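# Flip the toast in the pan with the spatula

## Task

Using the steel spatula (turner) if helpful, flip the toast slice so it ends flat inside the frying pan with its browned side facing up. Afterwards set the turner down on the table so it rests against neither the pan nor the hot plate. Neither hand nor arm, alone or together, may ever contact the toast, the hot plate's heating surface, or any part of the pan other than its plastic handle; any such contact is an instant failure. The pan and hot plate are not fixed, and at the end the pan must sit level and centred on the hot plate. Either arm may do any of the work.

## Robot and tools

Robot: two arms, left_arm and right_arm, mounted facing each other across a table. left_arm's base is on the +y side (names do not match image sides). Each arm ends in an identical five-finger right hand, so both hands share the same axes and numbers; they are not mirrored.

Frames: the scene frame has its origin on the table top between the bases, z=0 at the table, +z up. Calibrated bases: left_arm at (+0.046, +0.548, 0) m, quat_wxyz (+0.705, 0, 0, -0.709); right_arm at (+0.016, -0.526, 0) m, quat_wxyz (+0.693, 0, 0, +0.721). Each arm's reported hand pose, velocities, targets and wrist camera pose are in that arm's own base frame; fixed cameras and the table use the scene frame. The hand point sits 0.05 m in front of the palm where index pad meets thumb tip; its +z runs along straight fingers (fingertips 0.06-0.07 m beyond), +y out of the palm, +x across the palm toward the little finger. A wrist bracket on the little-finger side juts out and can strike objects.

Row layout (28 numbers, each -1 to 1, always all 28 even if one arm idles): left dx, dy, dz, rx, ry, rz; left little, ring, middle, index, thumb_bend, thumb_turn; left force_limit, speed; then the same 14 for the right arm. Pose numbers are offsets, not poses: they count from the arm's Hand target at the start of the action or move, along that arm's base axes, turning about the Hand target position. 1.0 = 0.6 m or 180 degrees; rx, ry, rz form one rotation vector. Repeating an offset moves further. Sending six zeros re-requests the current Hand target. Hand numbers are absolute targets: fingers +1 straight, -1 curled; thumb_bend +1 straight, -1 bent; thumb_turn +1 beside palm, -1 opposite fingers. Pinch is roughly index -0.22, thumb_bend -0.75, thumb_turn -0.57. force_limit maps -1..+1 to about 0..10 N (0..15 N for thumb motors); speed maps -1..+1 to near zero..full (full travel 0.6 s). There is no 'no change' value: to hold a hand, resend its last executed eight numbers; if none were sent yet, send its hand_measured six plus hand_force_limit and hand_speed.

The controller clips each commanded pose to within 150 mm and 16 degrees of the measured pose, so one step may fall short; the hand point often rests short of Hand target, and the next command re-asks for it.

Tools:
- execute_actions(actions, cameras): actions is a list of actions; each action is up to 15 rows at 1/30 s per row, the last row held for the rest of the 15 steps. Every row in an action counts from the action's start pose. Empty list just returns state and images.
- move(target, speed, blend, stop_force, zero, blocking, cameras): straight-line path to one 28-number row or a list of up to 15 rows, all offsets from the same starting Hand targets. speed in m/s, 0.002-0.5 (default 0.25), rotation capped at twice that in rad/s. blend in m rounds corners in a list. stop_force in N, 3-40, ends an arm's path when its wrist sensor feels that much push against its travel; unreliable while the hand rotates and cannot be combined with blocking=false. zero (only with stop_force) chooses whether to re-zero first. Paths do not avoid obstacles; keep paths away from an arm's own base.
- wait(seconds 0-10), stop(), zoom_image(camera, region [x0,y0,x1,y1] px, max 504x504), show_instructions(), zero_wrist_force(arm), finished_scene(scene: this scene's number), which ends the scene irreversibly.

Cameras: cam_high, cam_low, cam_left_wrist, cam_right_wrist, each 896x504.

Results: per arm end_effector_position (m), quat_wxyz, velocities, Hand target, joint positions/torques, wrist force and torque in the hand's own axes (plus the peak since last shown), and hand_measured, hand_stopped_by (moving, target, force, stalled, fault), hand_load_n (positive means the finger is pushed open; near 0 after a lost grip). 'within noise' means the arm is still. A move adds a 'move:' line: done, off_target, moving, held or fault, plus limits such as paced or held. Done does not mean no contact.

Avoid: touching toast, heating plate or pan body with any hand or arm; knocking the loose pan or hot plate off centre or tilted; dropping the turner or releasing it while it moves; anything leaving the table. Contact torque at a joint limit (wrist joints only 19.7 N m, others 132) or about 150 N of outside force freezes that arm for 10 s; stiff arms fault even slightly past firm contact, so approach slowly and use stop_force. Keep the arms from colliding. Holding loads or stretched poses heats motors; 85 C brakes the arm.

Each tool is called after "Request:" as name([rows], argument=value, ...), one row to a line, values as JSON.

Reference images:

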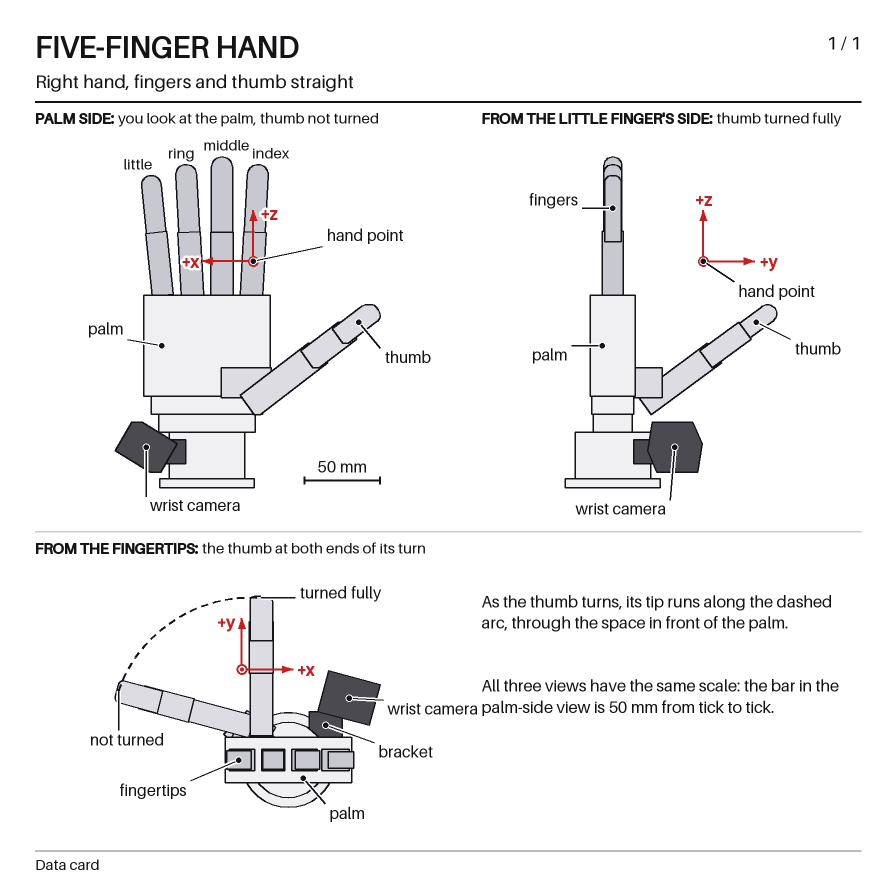

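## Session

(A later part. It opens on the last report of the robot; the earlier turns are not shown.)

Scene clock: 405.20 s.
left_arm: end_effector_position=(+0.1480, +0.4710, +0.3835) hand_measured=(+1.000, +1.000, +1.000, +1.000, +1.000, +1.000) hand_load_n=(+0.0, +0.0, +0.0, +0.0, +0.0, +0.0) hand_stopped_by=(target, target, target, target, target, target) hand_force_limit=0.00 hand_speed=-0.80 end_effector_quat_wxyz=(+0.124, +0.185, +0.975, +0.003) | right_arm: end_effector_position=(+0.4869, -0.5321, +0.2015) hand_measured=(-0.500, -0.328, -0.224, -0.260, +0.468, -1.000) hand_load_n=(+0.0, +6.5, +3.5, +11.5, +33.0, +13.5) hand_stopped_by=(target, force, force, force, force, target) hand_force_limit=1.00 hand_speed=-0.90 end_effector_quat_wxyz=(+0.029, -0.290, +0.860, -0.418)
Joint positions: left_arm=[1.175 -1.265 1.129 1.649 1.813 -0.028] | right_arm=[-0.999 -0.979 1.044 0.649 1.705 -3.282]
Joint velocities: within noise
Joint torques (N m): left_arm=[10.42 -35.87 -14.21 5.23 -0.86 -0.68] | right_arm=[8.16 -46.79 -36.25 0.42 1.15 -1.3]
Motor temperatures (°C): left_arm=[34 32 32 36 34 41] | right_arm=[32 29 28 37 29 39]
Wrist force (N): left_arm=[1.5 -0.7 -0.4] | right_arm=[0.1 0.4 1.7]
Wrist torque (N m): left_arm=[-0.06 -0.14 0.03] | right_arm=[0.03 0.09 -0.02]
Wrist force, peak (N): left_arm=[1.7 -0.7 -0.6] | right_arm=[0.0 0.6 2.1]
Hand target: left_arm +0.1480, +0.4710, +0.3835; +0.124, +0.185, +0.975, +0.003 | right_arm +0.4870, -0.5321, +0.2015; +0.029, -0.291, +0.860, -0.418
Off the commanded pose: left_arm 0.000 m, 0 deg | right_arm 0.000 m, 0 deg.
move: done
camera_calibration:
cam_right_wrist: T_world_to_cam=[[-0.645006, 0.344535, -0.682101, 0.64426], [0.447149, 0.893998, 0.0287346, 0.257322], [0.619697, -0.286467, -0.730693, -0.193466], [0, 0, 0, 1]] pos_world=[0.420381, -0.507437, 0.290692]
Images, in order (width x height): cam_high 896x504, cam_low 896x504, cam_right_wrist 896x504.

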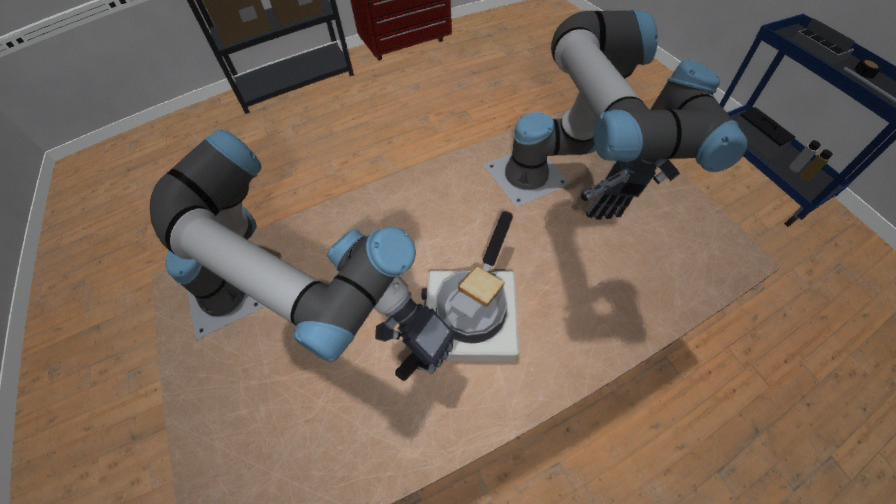

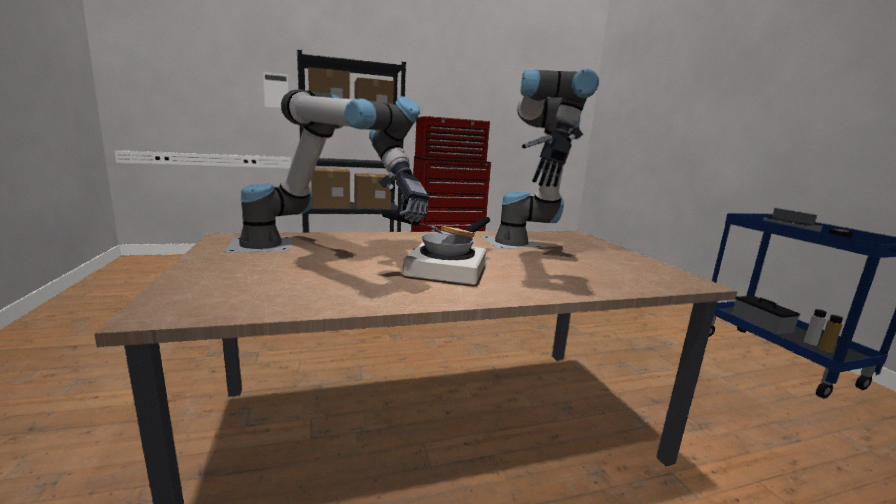

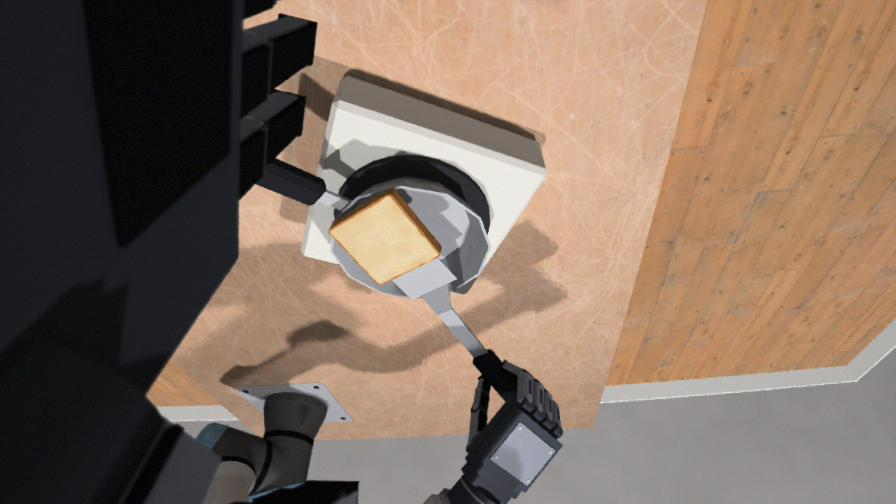

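Request:
move([
  [0,0,0,0,0,0,1,1,1,1,1,1,0,-0.8,-0.0443,-0.0218,0.007,-0.0098,0.0199,0,-0.5,-0.44,-0.47,-0.42,0.23,-1,1.0,-0.9],
], speed=0.03, cameras=["cam_right_wrist","cam_high","cam_low"])

Request:
zoom_image(camera="cam_high", region=[390, 230, 530, 370])

Request:
zoom_image(camera="cam_low", region=[415, 210, 485, 260])

Scene clock: 440.73 s.
left_arm: end_effector_position=(+0.1480, +0.4710, +0.3835) hand_measured=(+1.000, +1.000, +1.000, +1.000, +1.000, +1.000) hand_load_n=(-0.5, +0.0, +0.0, +0.0, +0.0, +0.5) hand_stopped_by=(target, target, target, target, target, target) hand_force_limit=0.00 hand_speed=-0.80 end_effector_quat_wxyz=(+0.124, +0.185, +0.975, +0.003) | right_arm: end_effector_position=(+0.4602, -0.5453, +0.2058) hand_measured=(-0.500, -0.328, -0.224, -0.260, +0.468, -1.000) hand_load_n=(+0.5, +7.0, +3.5, +11.0, +33.0, +13.5) hand_stopped_by=(target, force, force, force, force, target) hand_force_limit=1.00 hand_speed=-0.90 end_effector_quat_wxyz=(-0.003, -0.304, +0.854, -0.422) end_effector_velocity=(+0.002, +0.001, +0.000) end_effector_angular_velocity=(+0.001, -0.005, -0.002)
Joint positions: left_arm=[1.175 -1.265 1.129 1.649 1.813 -0.028] | right_arm=[-1.026 -0.994 1.057 0.648 1.73 -3.353]
Joint velocities: left_arm=[within noise] | right_arm=[0.002 -0.001 0 0 -0.001 0.006]
Joint torques (N m): left_arm=[11.13 -36.37 -14.34 5.28 -0.92 -0.74] | right_arm=[4.22 -51.05 -24.06 -1.27 -0.98 1.68]
Motor temperatures (°C): left_arm=[34 32 32 36 34 41] | right_arm=[32 29 28 37 29 38]
Wrist force (N): left_arm=[1.3 -0.6 -0.7] | right_arm=[0.1 0.5 1.7]
Wrist torque (N m): left_arm=[-0.01 -0.11 0.03] | right_arm=[0.08 0.08 0.01]
Wrist force, peak (N): left_arm=[1.6 -0.9 -0.3] | right_arm=[0.5 0.4 2.0]
Hand target: left_arm +0.1480, +0.4710, +0.3835; +0.124, +0.185, +0.975, +0.003 | right_arm +0.4604, -0.5452, +0.2057; -0.002, -0.304, +0.854, -0.422
Off the commanded pose: left_arm 0.000 m, 0 deg | right_arm 0.000 m, 0 deg.
move: done
camera_calibration:
cam_right_wrist: T_world_to_cam=[[-0.687153, 0.323687, -0.65042, 0.635989], [0.447007, 0.894114, -0.0272879, 0.292518], [0.572717, -0.309493, -0.759084, -0.162692], [0, 0, 0, 1]] pos_world=[0.399441, -0.517758, 0.298146]
Images, in order (width x height): cam_high 896x504, cam_low 896x504, cam_right_wrist 896x504.

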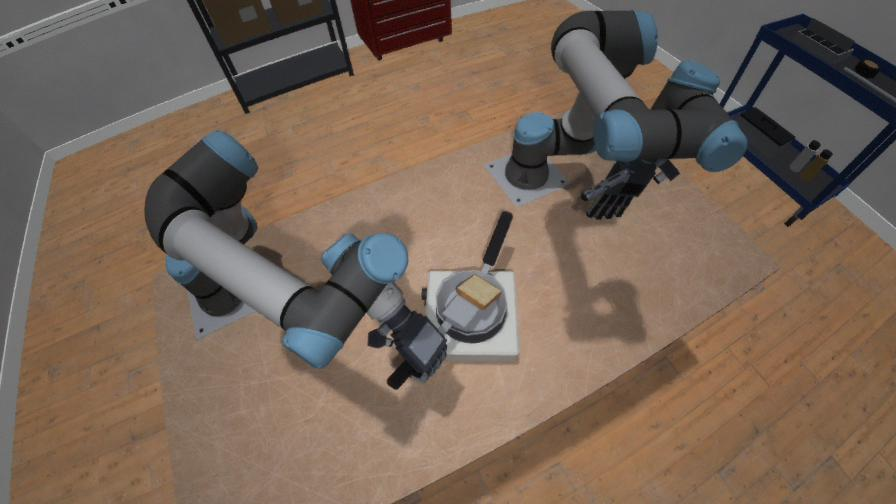

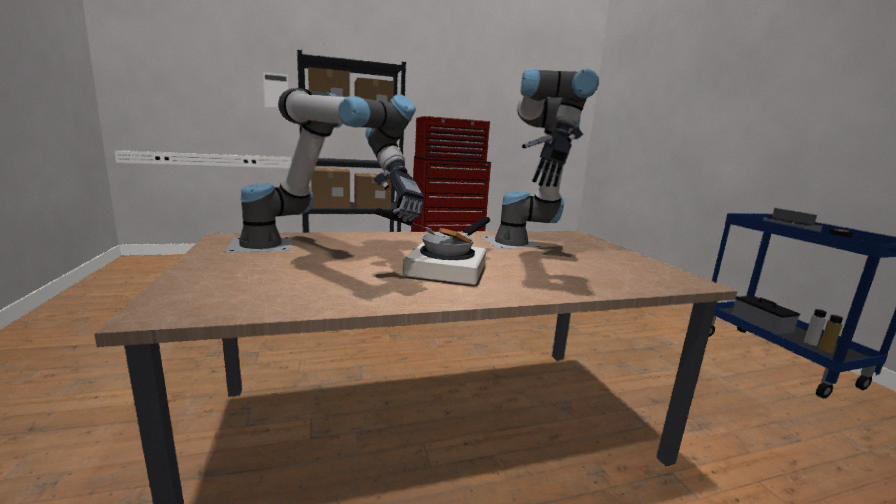

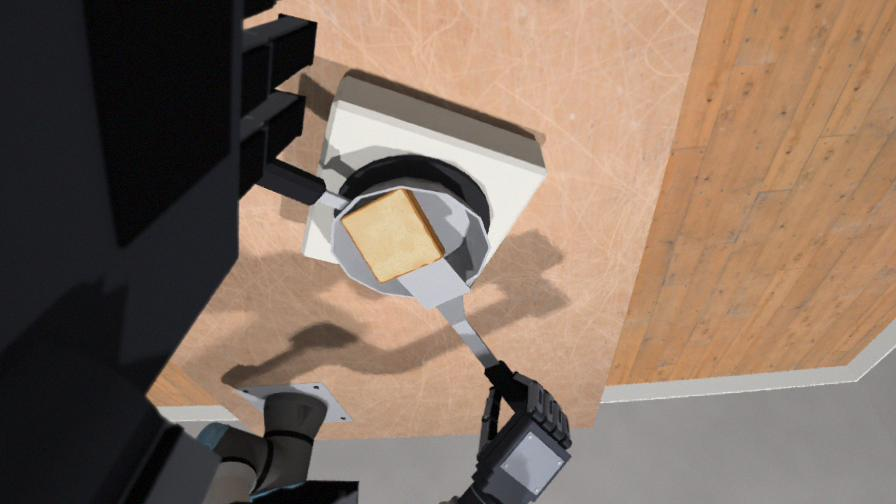

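Scaled by 3.600 from the camera's 896x504 image, which has a finer 1280x720 frame.

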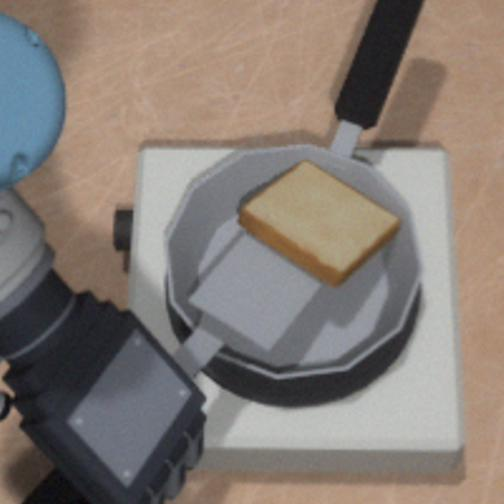

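Scaled by 7.200 from the camera's 896x504 image, which has a finer 1280x720 frame.

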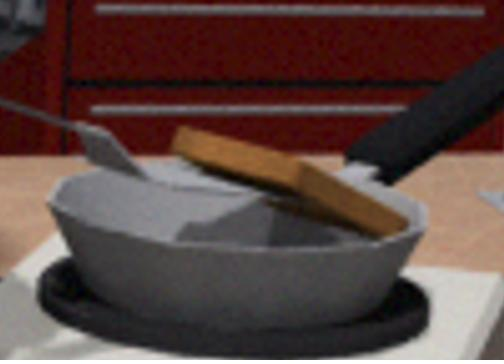

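Request:
move([
  [0,0,0,0,0,0,1,1,1,1,1,1,0,-0.8,0.0205,0.0101,-0.0025,-0.0196,0.0399,0,-0.5,-0.44,-0.47,-0.42,0.23,-1,1.0,-0.9],
], speed=0.04, cameras=["cam_right_wrist","cam_high","cam_low"])

Request:
zoom_image(camera="cam_high", region=[390, 230, 530, 370])

Request:
zoom_image(camera="cam_low", region=[415, 210, 485, 260])

Scene clock: 444.67 s.
left_arm: end_effector_position=(+0.1480, +0.4710, +0.3835) hand_measured=(+1.000, +1.000, +1.000, +1.000, +1.000, +1.000) hand_load_n=(+0.0, +0.0, +0.0, +0.0, +0.0, +0.0) hand_stopped_by=(target, target, target, target, target, target) hand_force_limit=0.00 hand_speed=-0.80 end_effector_quat_wxyz=(+0.124, +0.185, +0.975, +0.003) | right_arm: end_effector_position=(+0.4728, -0.5391, +0.2042) hand_measured=(-0.500, -0.328, -0.224, -0.260, +0.468, -1.000) hand_load_n=(+0.0, +7.0, +3.5, +11.0, +33.0, +13.5) hand_stopped_by=(target, force, force, force, force, target) hand_force_limit=1.00 hand_speed=-0.90 end_effector_quat_wxyz=(-0.065, -0.330, +0.839, -0.428) end_effector_velocity=(+0.000, +0.001, -0.001) end_effector_angular_velocity=(+0.004, -0.004, +0.000)
Joint positions: left_arm=[1.175 -1.265 1.129 1.649 1.813 -0.028] | right_arm=[-0.95 -0.949 0.999 0.666 1.878 -3.41]
Joint velocities: left_arm=[within noise] | right_arm=[-0.001 0 0.001 0 -0.005 0.003]
Joint torques (N m): left_arm=[10.11 -37.06 -14.59 5.14 -0.96 -1.01] | right_arm=[-8.21 -60.46 -18.17 1.92 -1.31 1.82]
Motor temperatures (°C): left_arm=[34 32 32 36 34 41] | right_arm=[32 29 27 37 29 38]
Wrist force (N): left_arm=[1.3 -0.6 -0.6] | right_arm=[-0.1 0.2 1.5]
Wrist torque (N m): left_arm=[-0.02 -0.11 0.02] | right_arm=[0.01 0.09 -0.09]
Wrist force, peak (N): left_arm=[1.5 -0.9 -0.7] | right_arm=[0.1 0.8 1.8]
Hand target: left_arm +0.1480, +0.4710, +0.3835; +0.124, +0.185, +0.975, +0.003 | right_arm +0.4727, -0.5391, +0.2042; -0.065, -0.329, +0.839, -0.428
Off the commanded pose: left_arm 0.000 m, 0 deg | right_arm 0.000 m, 0 deg.
move: done
camera_calibration:
cam_right_wrist: T_world_to_cam=[[-0.764288, 0.285591, -0.578188, 0.642829], [0.436356, 0.889191, -0.137597, 0.30625], [0.474823, -0.35746, -0.804217, -0.139496], [0, 0, 0, 1]] pos_world=[0.423908, -0.505765, 0.30163]
Images, in order (width x height): cam_high 896x504, cam_low 896x504, cam_right_wrist 896x504.

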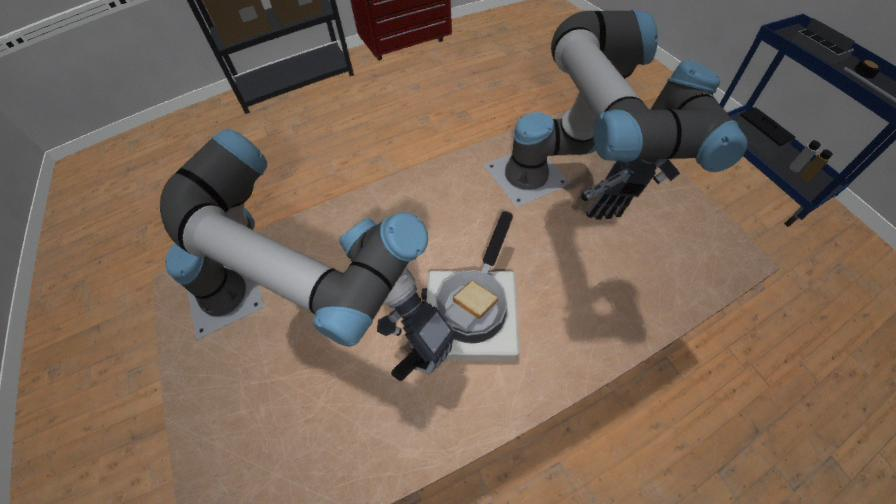

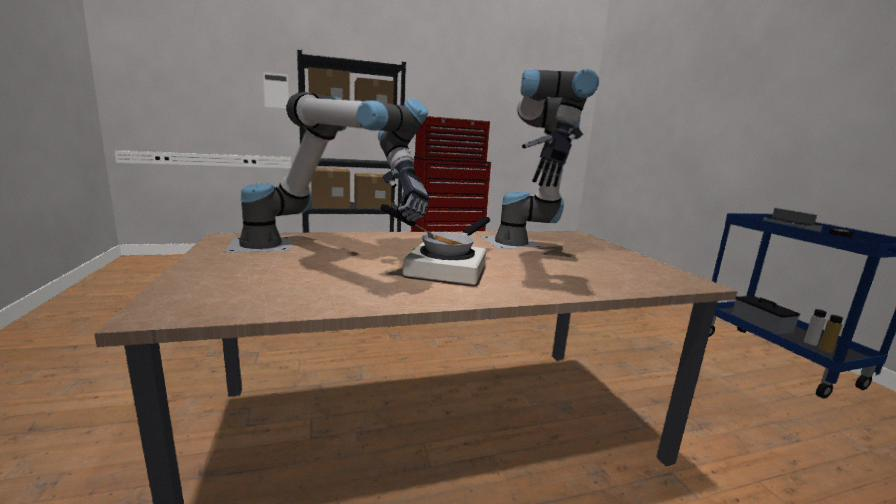

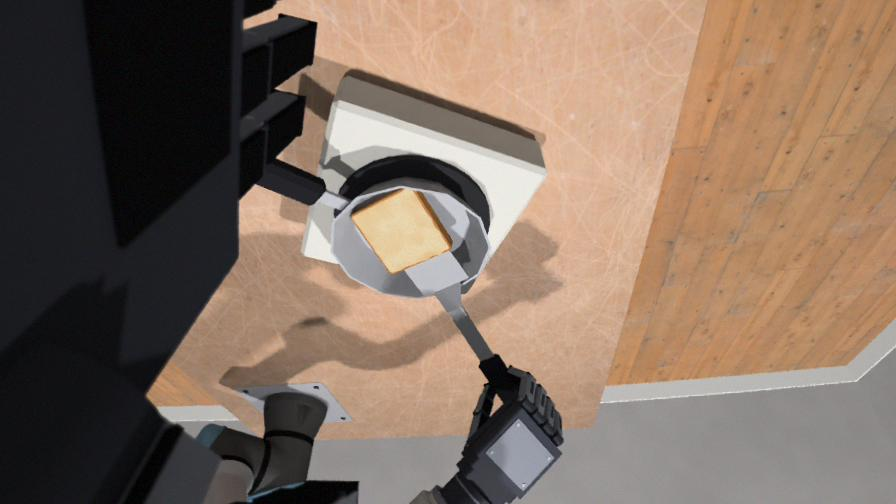

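Scaled by 3.600 from the camera's 896x504 image, which has a finer 1280x720 frame.

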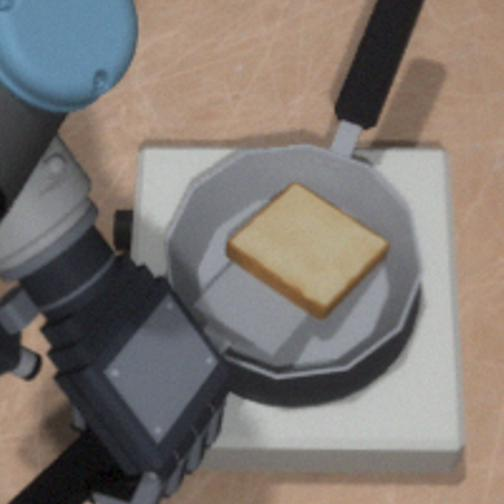

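Scaled by 7.200 from the camera's 896x504 image, which has a finer 1280x720 frame.

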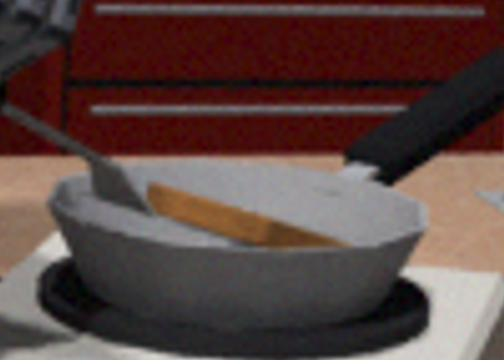

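Request:
move([
  [0,0,0,0,0,0,1,1,1,1,1,1,0,-0.8,0.035,0.0172,0.0328,-0.0196,0.0399,0,-0.5,-0.44,-0.47,-0.42,0.23,-1,1.0,-0.9],
  [0,0,0,0,0,0,1,1,1,1,1,1,0,-0.8,0.08,0.0394,0.077,-0.0442,0.0897,0,-0.5,-0.44,-0.47,-0.42,0.23,-1,1.0,-0.9],
], speed=0.05, blend=0.005, cameras=["cam_right_wrist","cam_high","cam_low"])

Request:
zoom_image(camera="cam_high", region=[390, 230, 530, 370])

Request:
zoom_image(camera="cam_low", region=[415, 210, 485, 260])

Scene clock: 449.80 s.
left_arm: end_effector_position=(+0.1480, +0.4710, +0.3835) hand_measured=(+1.000, +1.000, +1.000, +1.000, +1.000, +1.000) hand_load_n=(+0.0, +0.0, +0.0, +0.0, +0.0, -0.5) hand_stopped_by=(target, target, target, target, target, target) hand_force_limit=0.00 hand_speed=-0.80 end_effector_quat_wxyz=(+0.124, +0.185, +0.975, +0.003) | right_arm: end_effector_position=(+0.5207, -0.5154, +0.2504) hand_measured=(-0.500, -0.328, -0.224, -0.260, +0.468, -1.000) hand_load_n=(+0.0, +8.0, +3.5, +10.5, +33.0, +13.0) hand_stopped_by=(target, force, force, force, force, target) hand_force_limit=1.00 hand_speed=-0.90 end_effector_quat_wxyz=(-0.205, -0.381, +0.790, -0.434)
Joint positions: left_arm=[1.175 -1.265 1.129 1.649 1.813 -0.028] | right_arm=[-0.762 -0.762 0.621 0.883 2.22 -3.526]
Joint velocities: within noise
Joint torques (N m): left_arm=[11.26 -36.43 -14.39 5.37 -0.89 -0.98] | right_arm=[-8.18 -66 -17.21 -1.12 -0.74 1.91]
Motor temperatures (°C): left_arm=[34 32 32 36 34 41] | right_arm=[32 29 27 37 29 38]
Wrist force (N): left_arm=[1.1 -0.7 -0.4] | right_arm=[-0.4 -0.1 1.8]
Wrist torque (N m): left_arm=[-0.04 -0.08 0.01] | right_arm=[0.02 0.10 -0.10]
Wrist force, peak (N): left_arm=[1.7 -0.6 -0.8] | right_arm=[-0.4 -0.3 2.1]
Hand target: left_arm +0.1480, +0.4710, +0.3835; +0.124, +0.185, +0.975, +0.003 | right_arm +0.5207, -0.5155, +0.2504; -0.205, -0.381, +0.790, -0.434
Off the commanded pose: left_arm 0.000 m, 0 deg | right_arm 0.000 m, 0 deg.
move: done
camera_calibration:
cam_right_wrist: T_world_to_cam=[[-0.899981, 0.218853, -0.377011, 0.685281], [0.363842, 0.853467, -0.373112, 0.348928], [0.24011, -0.472967, -0.847732, -0.0430738], [0, 0, 0, 1]] pos_world=[0.500127, -0.468147, 0.352033]
Images, in order (width x height): cam_high 896x504, cam_low 896x504, cam_right_wrist 896x504.

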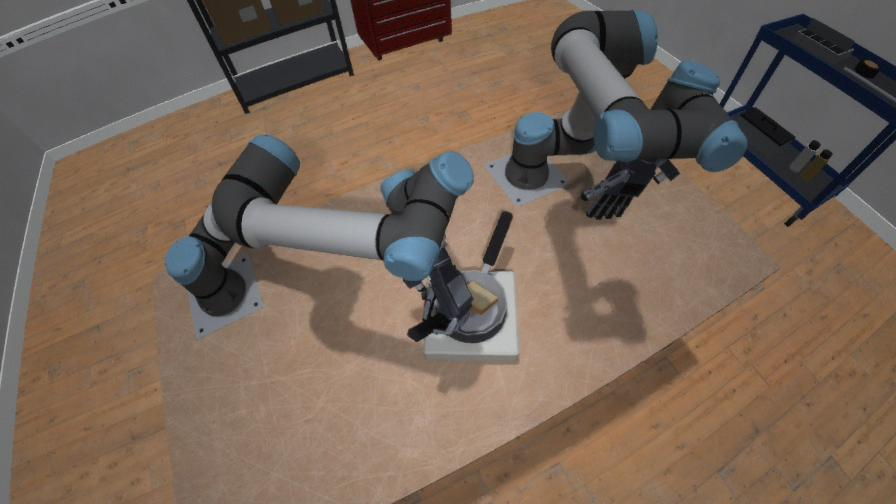

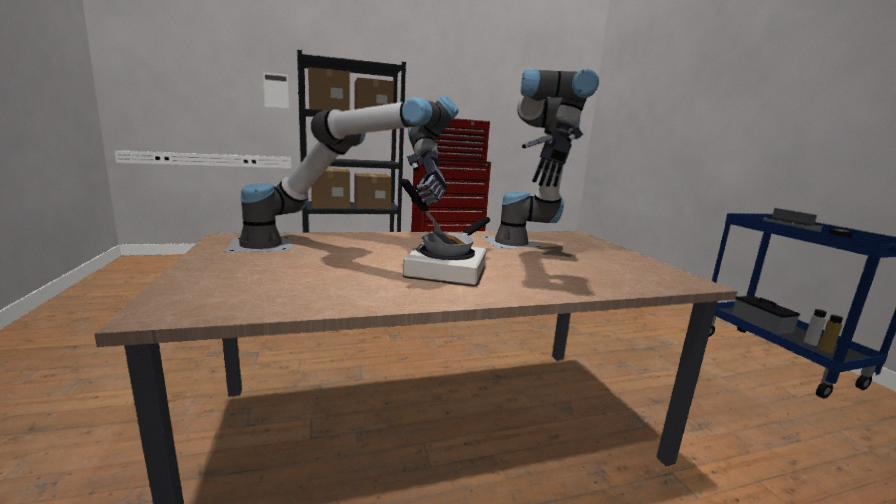

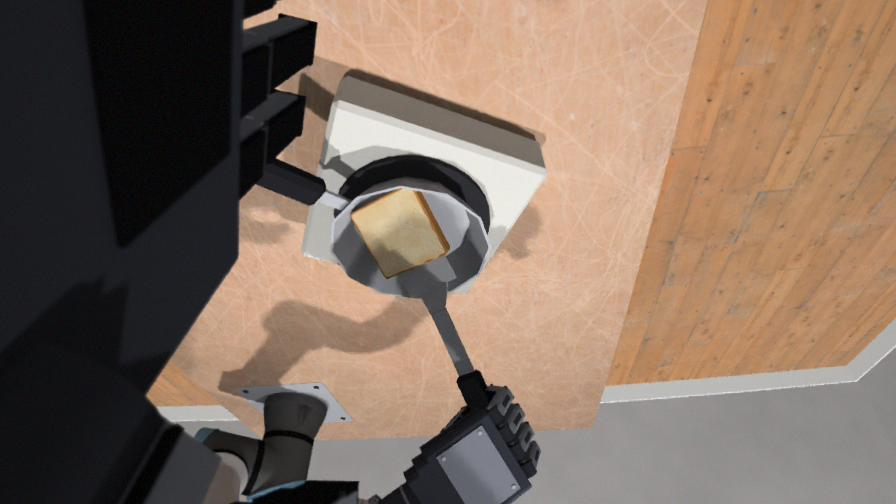

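Scaled by 3.600 from the camera's 896x504 image, which has a finer 1280x720 frame.

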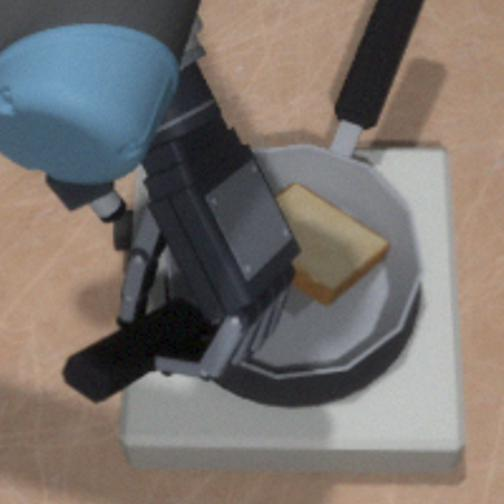

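Scaled by 7.200 from the camera's 896x504 image, which has a finer 1280x720 frame.

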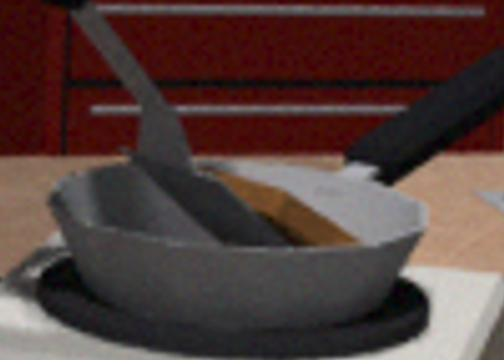

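Request:
move([
  [0,0,0,0,0,0,1,1,1,1,1,1,0,-0.8,0.0582,0.0286,0.0453,-0.0294,0.0598,0,-0.5,-0.44,-0.47,-0.42,0.23,-1,1.0,-0.9],
  [0,0,0,0,0,0,1,1,1,1,1,1,0,-0.8,0.1208,0.0595,0.079,-0.0589,0.1196,0,-0.5,-0.44,-0.47,-0.42,0.23,-1,1.0,-0.9],
], speed=0.05, blend=0.005, cameras=["cam_right_wrist","cam_high","cam_low"])

Request:
zoom_image(camera="cam_right_wrist", region=[330, 170, 530, 370])

Request:
zoom_image(camera="cam_low", region=[415, 210, 485, 260])

Scene clock: 455.67 s.
left_arm: end_effector_position=(+0.1480, +0.4710, +0.3835) hand_measured=(+1.000, +1.000, +1.000, +1.000, +1.000, +1.000) hand_load_n=(-0.5, +0.0, +0.0, +0.0, +0.0, +0.0) hand_stopped_by=(target, target, target, target, target, target) hand_force_limit=0.00 hand_speed=-0.80 end_effector_quat_wxyz=(+0.124, +0.185, +0.975, +0.003) | right_arm: end_effector_position=(+0.5923, -0.4794, +0.2974) hand_measured=(-0.500, -0.328, -0.224, -0.260, +0.468, -1.000) hand_load_n=(+0.0, +10.0, +3.0, +9.0, +33.0, +12.5) hand_stopped_by=(target, force, force, force, force, target) hand_force_limit=1.00 hand_speed=-0.90 end_effector_quat_wxyz=(-0.370, -0.445, +0.665, -0.473)
Joint positions: left_arm=[1.175 -1.265 1.129 1.649 1.813 -0.028] | right_arm=[-0.563 -0.44 0.035 0.961 2.582 -3.91]
Joint velocities: within noise
Joint torques (N m): left_arm=[9.79 -37.4 -13.87 5.26 -0.61 -1.24] | right_arm=[-5.84 -62.14 -33.91 3.16 1.54 1.95]
Motor temperatures (°C): left_arm=[34 32 32 36 34 41] | right_arm=[32 29 27 37 29 38]
Wrist force (N): left_arm=[1.4 -0.8 -0.4] | right_arm=[-0.9 0.2 0.8]
Wrist torque (N m): left_arm=[-0.06 -0.14 0.02] | right_arm=[0.15 0.11 -0.11]
Wrist force, peak (N): left_arm=[1.6 -0.9 -0.5] | right_arm=[0.1 0.1 2.1]
Hand target: left_arm +0.1480, +0.4710, +0.3835; +0.124, +0.185, +0.975, +0.003 | right_arm +0.5932, -0.4798, +0.2978; -0.383, -0.435, +0.695, -0.426
Off the commanded pose: left_arm 0.000 m, 0 deg | right_arm 0.001 m, 7 deg.
elbow stopped short (right arm): the move would have taken joint 3 (elbow) straighter than the controller allows.
move: off_target (right_arm)
camera_calibration:
cam_right_wrist: T_world_to_cam=[[-0.991827, 0.0882038, -0.0921944, 0.66657], [0.127378, 0.726363, -0.675405, 0.478744], [0.0073933, -0.681628, -0.731661, -0.000131536], [0, 0, 0, 1]] pos_world=[0.600142, -0.406626, 0.384704]
Images, in order (width x height): cam_high 896x504, cam_low 896x504, cam_right_wrist 896x504.

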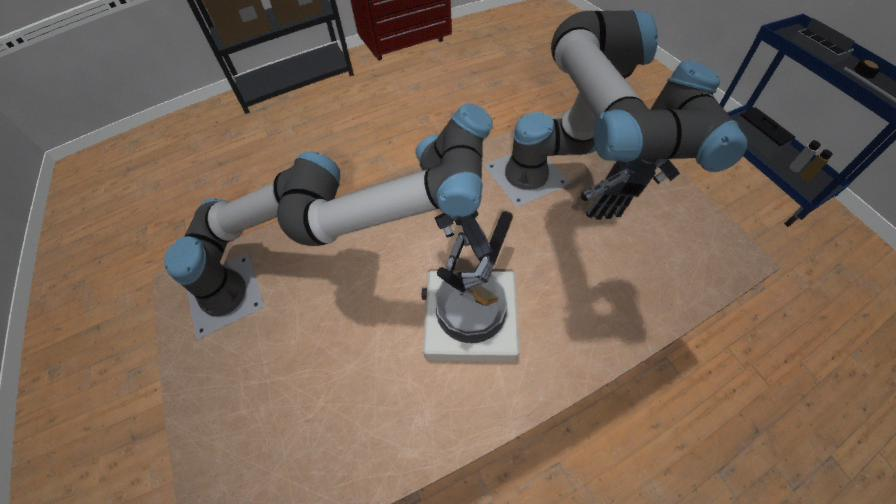

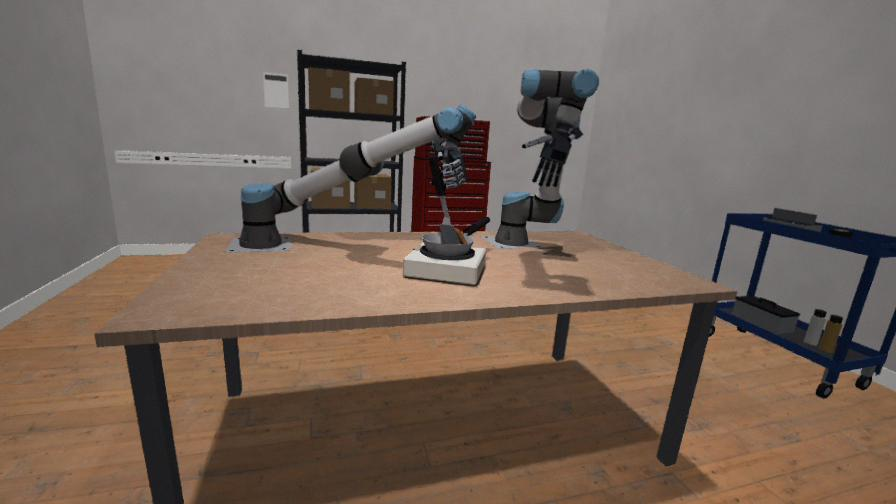

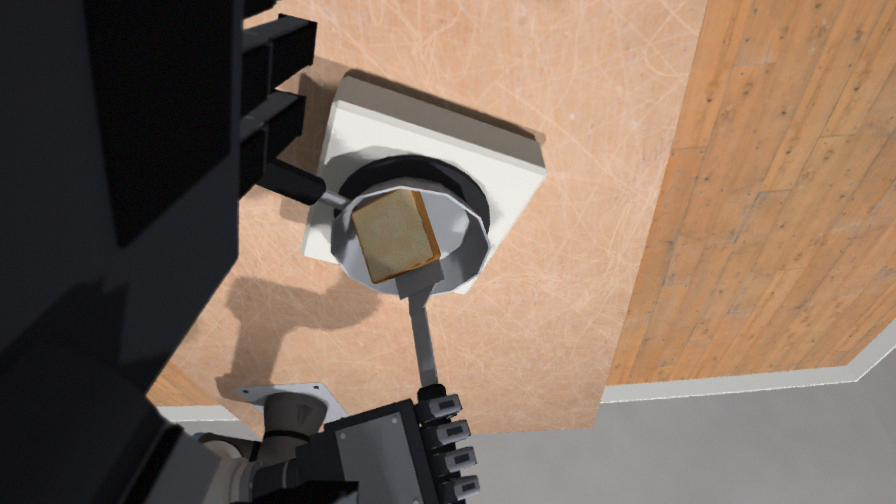

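Scaled by 2.520 from the camera's 896x504 image, which has a finer 1280x720 frame.

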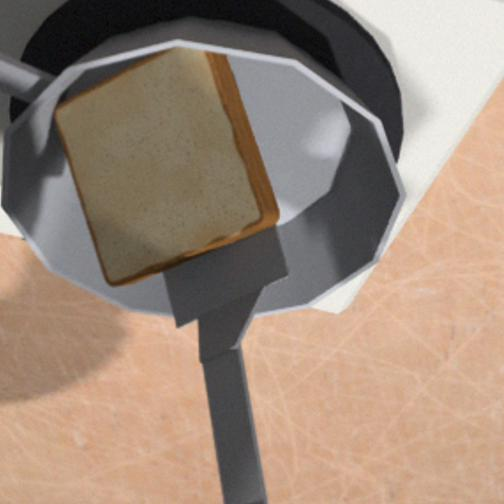

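Scaled by 7.200 from the camera's 896x504 image, which has a finer 1280x720 frame.

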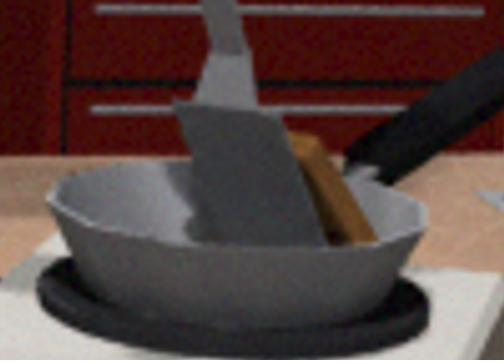

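Request:
move([
  [0,0,0,0,0,0,1,1,1,1,1,1,0,-0.8,-0.0926,-0.0456,0.0347,0.0294,-0.0598,0,-0.5,-0.44,-0.47,-0.42,0.23,-1,1.0,-0.9],
], speed=0.05, cameras=["cam_right_wrist","cam_high","cam_low"])

Request:
zoom_image(camera="cam_right_wrist", region=[330, 170, 530, 370])

Request:
zoom_image(camera="cam_low", region=[415, 210, 485, 260])

Scene clock: 464.90 s.
left_arm: end_effector_position=(+0.1480, +0.4710, +0.3835) hand_measured=(+1.000, +1.000, +1.000, +1.000, +1.000, +1.000) hand_load_n=(+0.0, +0.0, +0.0, +0.0, +0.0, +0.0) hand_stopped_by=(target, target, target, target, target, target) hand_force_limit=0.00 hand_speed=-0.80 end_effector_quat_wxyz=(+0.124, +0.185, +0.975, +0.003) | right_arm: end_effector_position=(+0.5367, -0.5068, +0.3183) hand_measured=(-0.500, -0.328, -0.224, -0.260, +0.468, -1.000) hand_load_n=(+0.0, +8.5, +3.5, +10.0, +33.0, +12.5) hand_stopped_by=(target, force, force, force, force, target) hand_force_limit=1.00 hand_speed=-0.90 end_effector_quat_wxyz=(-0.292, -0.412, +0.741, -0.444) end_effector_velocity=(+0.001, +0.000, +0.000) end_effector_angular_velocity=(-0.004, +0.003, +0.000)
Joint positions: left_arm=[1.175 -1.265 1.129 1.649 1.813 -0.028] | right_arm=[-0.684 -0.515 0.035 1.183 2.4 -3.672]
Joint velocities: left_arm=[within noise] | right_arm=[0.001 0.001 0.001 -0.005 0.004 -0.004]
Joint torques (N m): left_arm=[10.38 -37.02 -13.88 5.19 -0.71 -1.68] | right_arm=[9.08 -57.85 -29.03 -1.26 3.12 -1.54]
Motor temperatures (°C): left_arm=[34 32 32 36 34 41] | right_arm=[31 29 27 37 29 38]
Wrist force (N): left_arm=[1.2 -0.2 -0.4] | right_arm=[-0.6 0.2 1.5]
Wrist torque (N m): left_arm=[0.03 -0.11 0.03] | right_arm=[0.09 0.11 -0.12]
Wrist force, peak (N): left_arm=[1.7 -0.9 -0.3] | right_arm=[-0.2 0.2 1.8]
Hand target: left_arm +0.1480, +0.4710, +0.3835; +0.124, +0.185, +0.975, +0.003 | right_arm +0.5376, -0.5071, +0.3186; -0.295, -0.410, +0.746, -0.433
Off the commanded pose: left_arm 0.000 m, 0 deg | right_arm 0.001 m, 1 deg.
elbow stopped short (right arm): the move would have taken joint 3 (elbow) straighter than the controller allows.
move: done
camera_calibration:
cam_right_wrist: T_world_to_cam=[[-0.95719, 0.171025, -0.233532, 0.68419], [0.271829, 0.80837, -0.522156, 0.43506], [0.0994784, -0.563284, -0.820253, 0.0356312], [0, 0, 0, 1]] pos_world=[0.533094, -0.448633, 0.416176]
Images, in order (width x height): cam_high 896x504, cam_low 896x504, cam_right_wrist 896x504.

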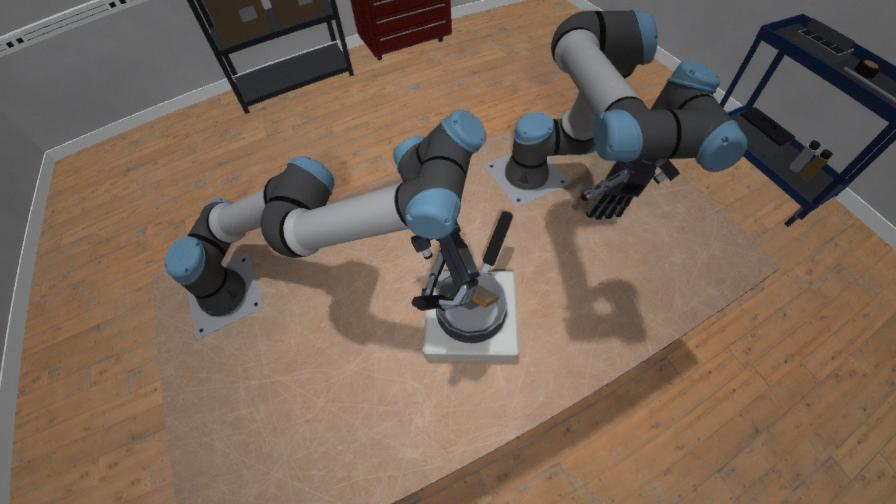

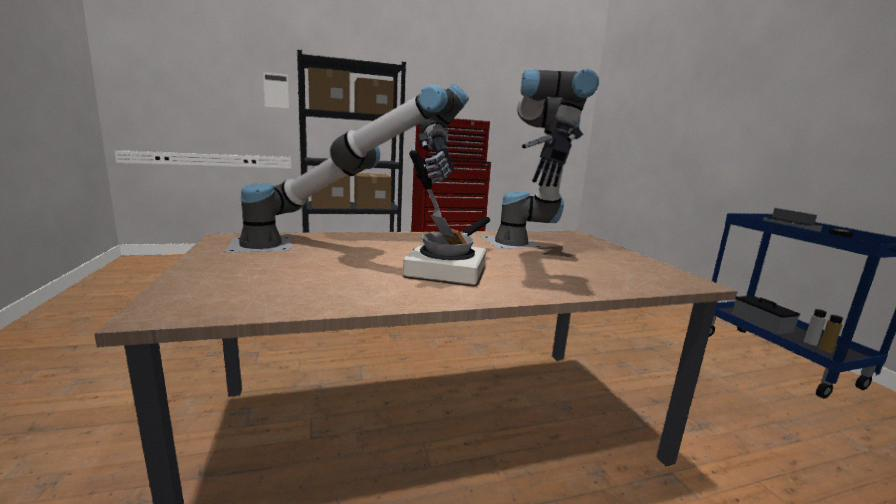

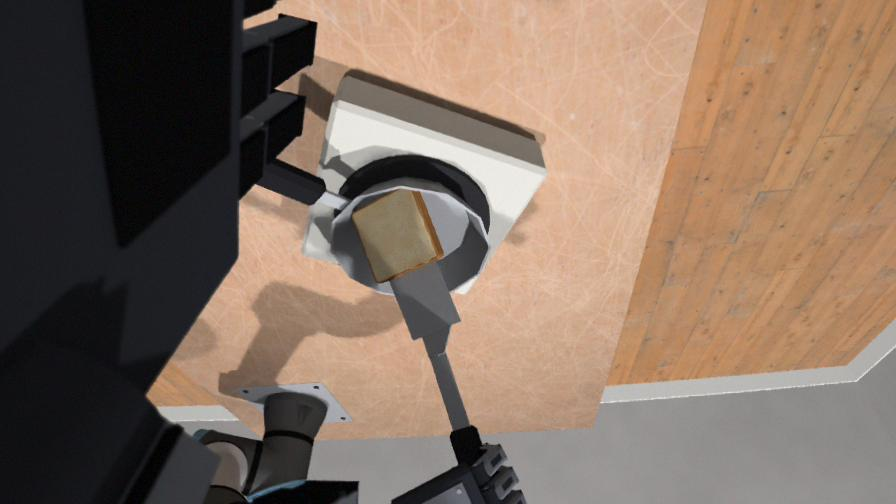

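Scaled by 2.520 from the camera's 896x504 image, which has a finer 1280x720 frame.

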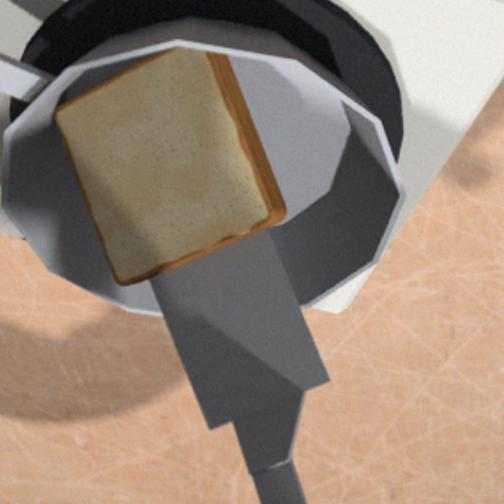

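Scaled by 7.200 from the camera's 896x504 image, which has a finer 1280x720 frame.

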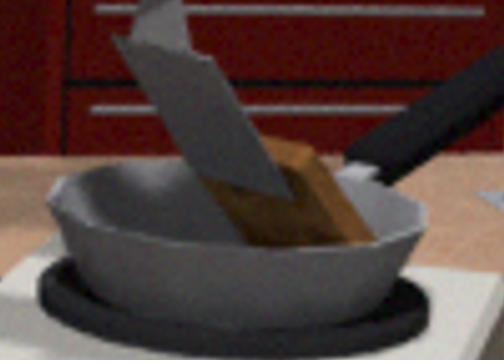

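Request:
move([
  [0,0,0,0,0,0,1,1,1,1,1,1,0,-0.8,-0.0088,-0.0043,-0.0033,0.0196,-0.0399,0,-0.5,-0.44,-0.47,-0.42,0.23,-1,1.0,-0.9],
], speed=0.04, cameras=["cam_right_wrist","cam_low"])

Request:
zoom_image(camera="cam_right_wrist", region=[330, 170, 530, 370])

Request:
zoom_image(camera="cam_low", region=[415, 210, 485, 260])

Scene clock: 469.37 s.
left_arm: end_effector_position=(+0.1480, +0.4710, +0.3835) hand_measured=(+1.000, +1.000, +1.000, +1.000, +1.000, +1.000) hand_load_n=(+0.0, +0.0, +0.0, +0.0, +0.0, +0.0) hand_stopped_by=(target, target, target, target, target, target) hand_force_limit=0.00 hand_speed=-0.80 end_effector_quat_wxyz=(+0.124, +0.185, +0.975, +0.003) | right_arm: end_effector_position=(+0.5319, -0.5095, +0.3165) hand_measured=(-0.500, -0.328, -0.224, -0.260, +0.468, -1.000) hand_load_n=(+0.0, +8.5, +3.5, +10.0, +32.5, +13.0) hand_stopped_by=(target, force, force, force, force, target) hand_force_limit=1.00 hand_speed=-0.90 end_effector_quat_wxyz=(-0.235, -0.391, +0.776, -0.436) end_effector_velocity=(-0.001, +0.000, -0.001) end_effector_angular_velocity=(-0.001, +0.007, +0.000)
Joint positions: left_arm=[1.175 -1.265 1.129 1.649 1.813 -0.028] | right_arm=[-0.725 -0.537 0.035 1.246 2.29 -3.557]
Joint velocities: left_arm=[within noise] | right_arm=[0.001 0.002 0 -0.001 0.004 -0.005]
Joint torques (N m): left_arm=[9.49 -38.19 -13.79 5.17 -0.66 -1.44] | right_arm=[4.29 -61.25 -26.89 0.27 3.23 -1.53]
Motor temperatures (°C): left_arm=[34 32 32 36 34 41] | right_arm=[31 29 27 37 29 38]
Wrist force (N): left_arm=[1.4 -0.5 -0.6] | right_arm=[-0.4 0.1 1.6]
Wrist torque (N m): left_arm=[0.00 -0.13 0.03] | right_arm=[0.06 0.11 -0.09]
Wrist force, peak (N): left_arm=[1.8 -0.6 -0.4] | right_arm=[-0.7 0.3 1.8]
Hand target: left_arm +0.1480, +0.4710, +0.3835; +0.124, +0.185, +0.975, +0.003 | right_arm +0.5323, -0.5097, +0.3167; -0.235, -0.391, +0.776, -0.435
Off the commanded pose: left_arm 0.000 m, 0 deg | right_arm 0.000 m, 0 deg.
elbow stopped short (right arm): the move would have taken joint 3 (elbow) straighter than the controller allows.
move: done
camera_calibration:
cam_right_wrist: T_world_to_cam=[[-0.921629, 0.205281, -0.329332, 0.708508], [0.338326, 0.84072, -0.422758, 0.38731], [0.190092, -0.501048, -0.844284, 0.0242208], [0, 0, 0, 1]] pos_world=[0.51734, -0.458927, 0.417522]
Images, in order (width x height): cam_low 896x504, cam_right_wrist 896x504.

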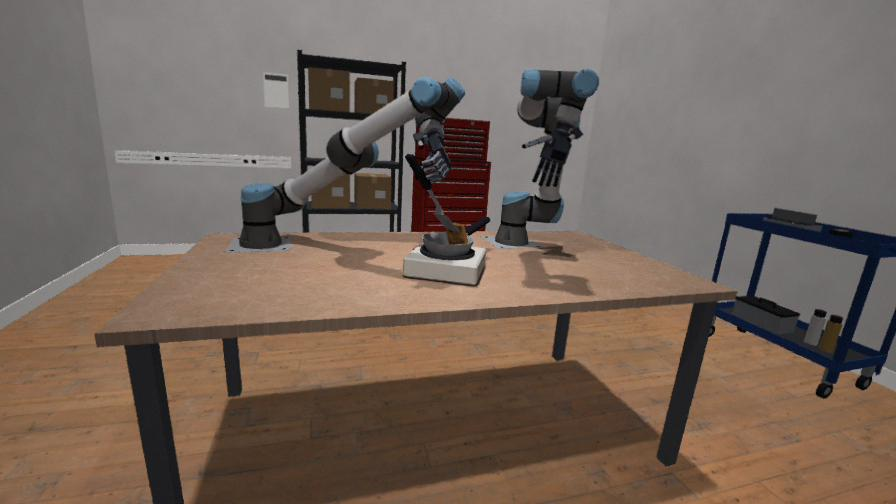

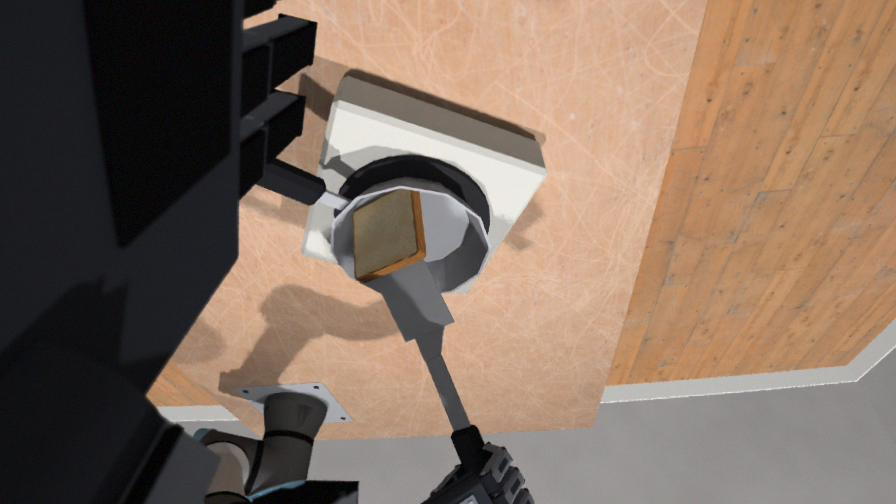

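Scaled by 2.520 from the camera's 896x504 image, which has a finer 1280x720 frame.

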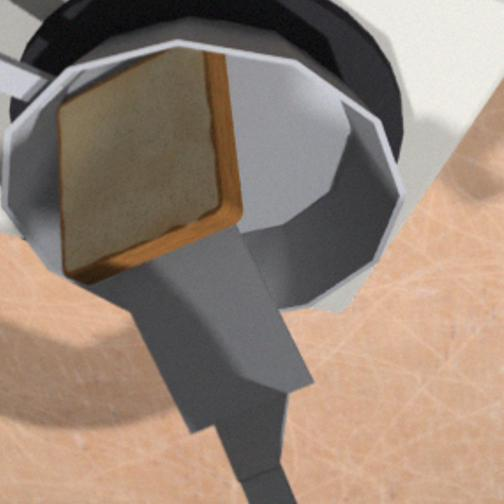

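Scaled by 7.200 from the camera's 896x504 image, which has a finer 1280x720 frame.

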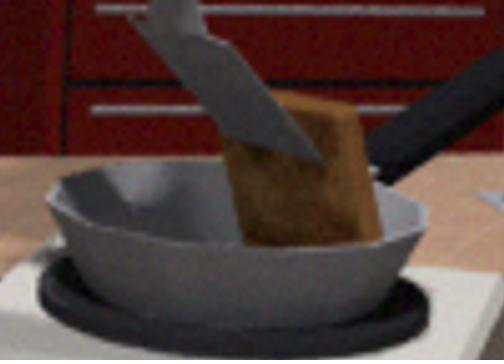

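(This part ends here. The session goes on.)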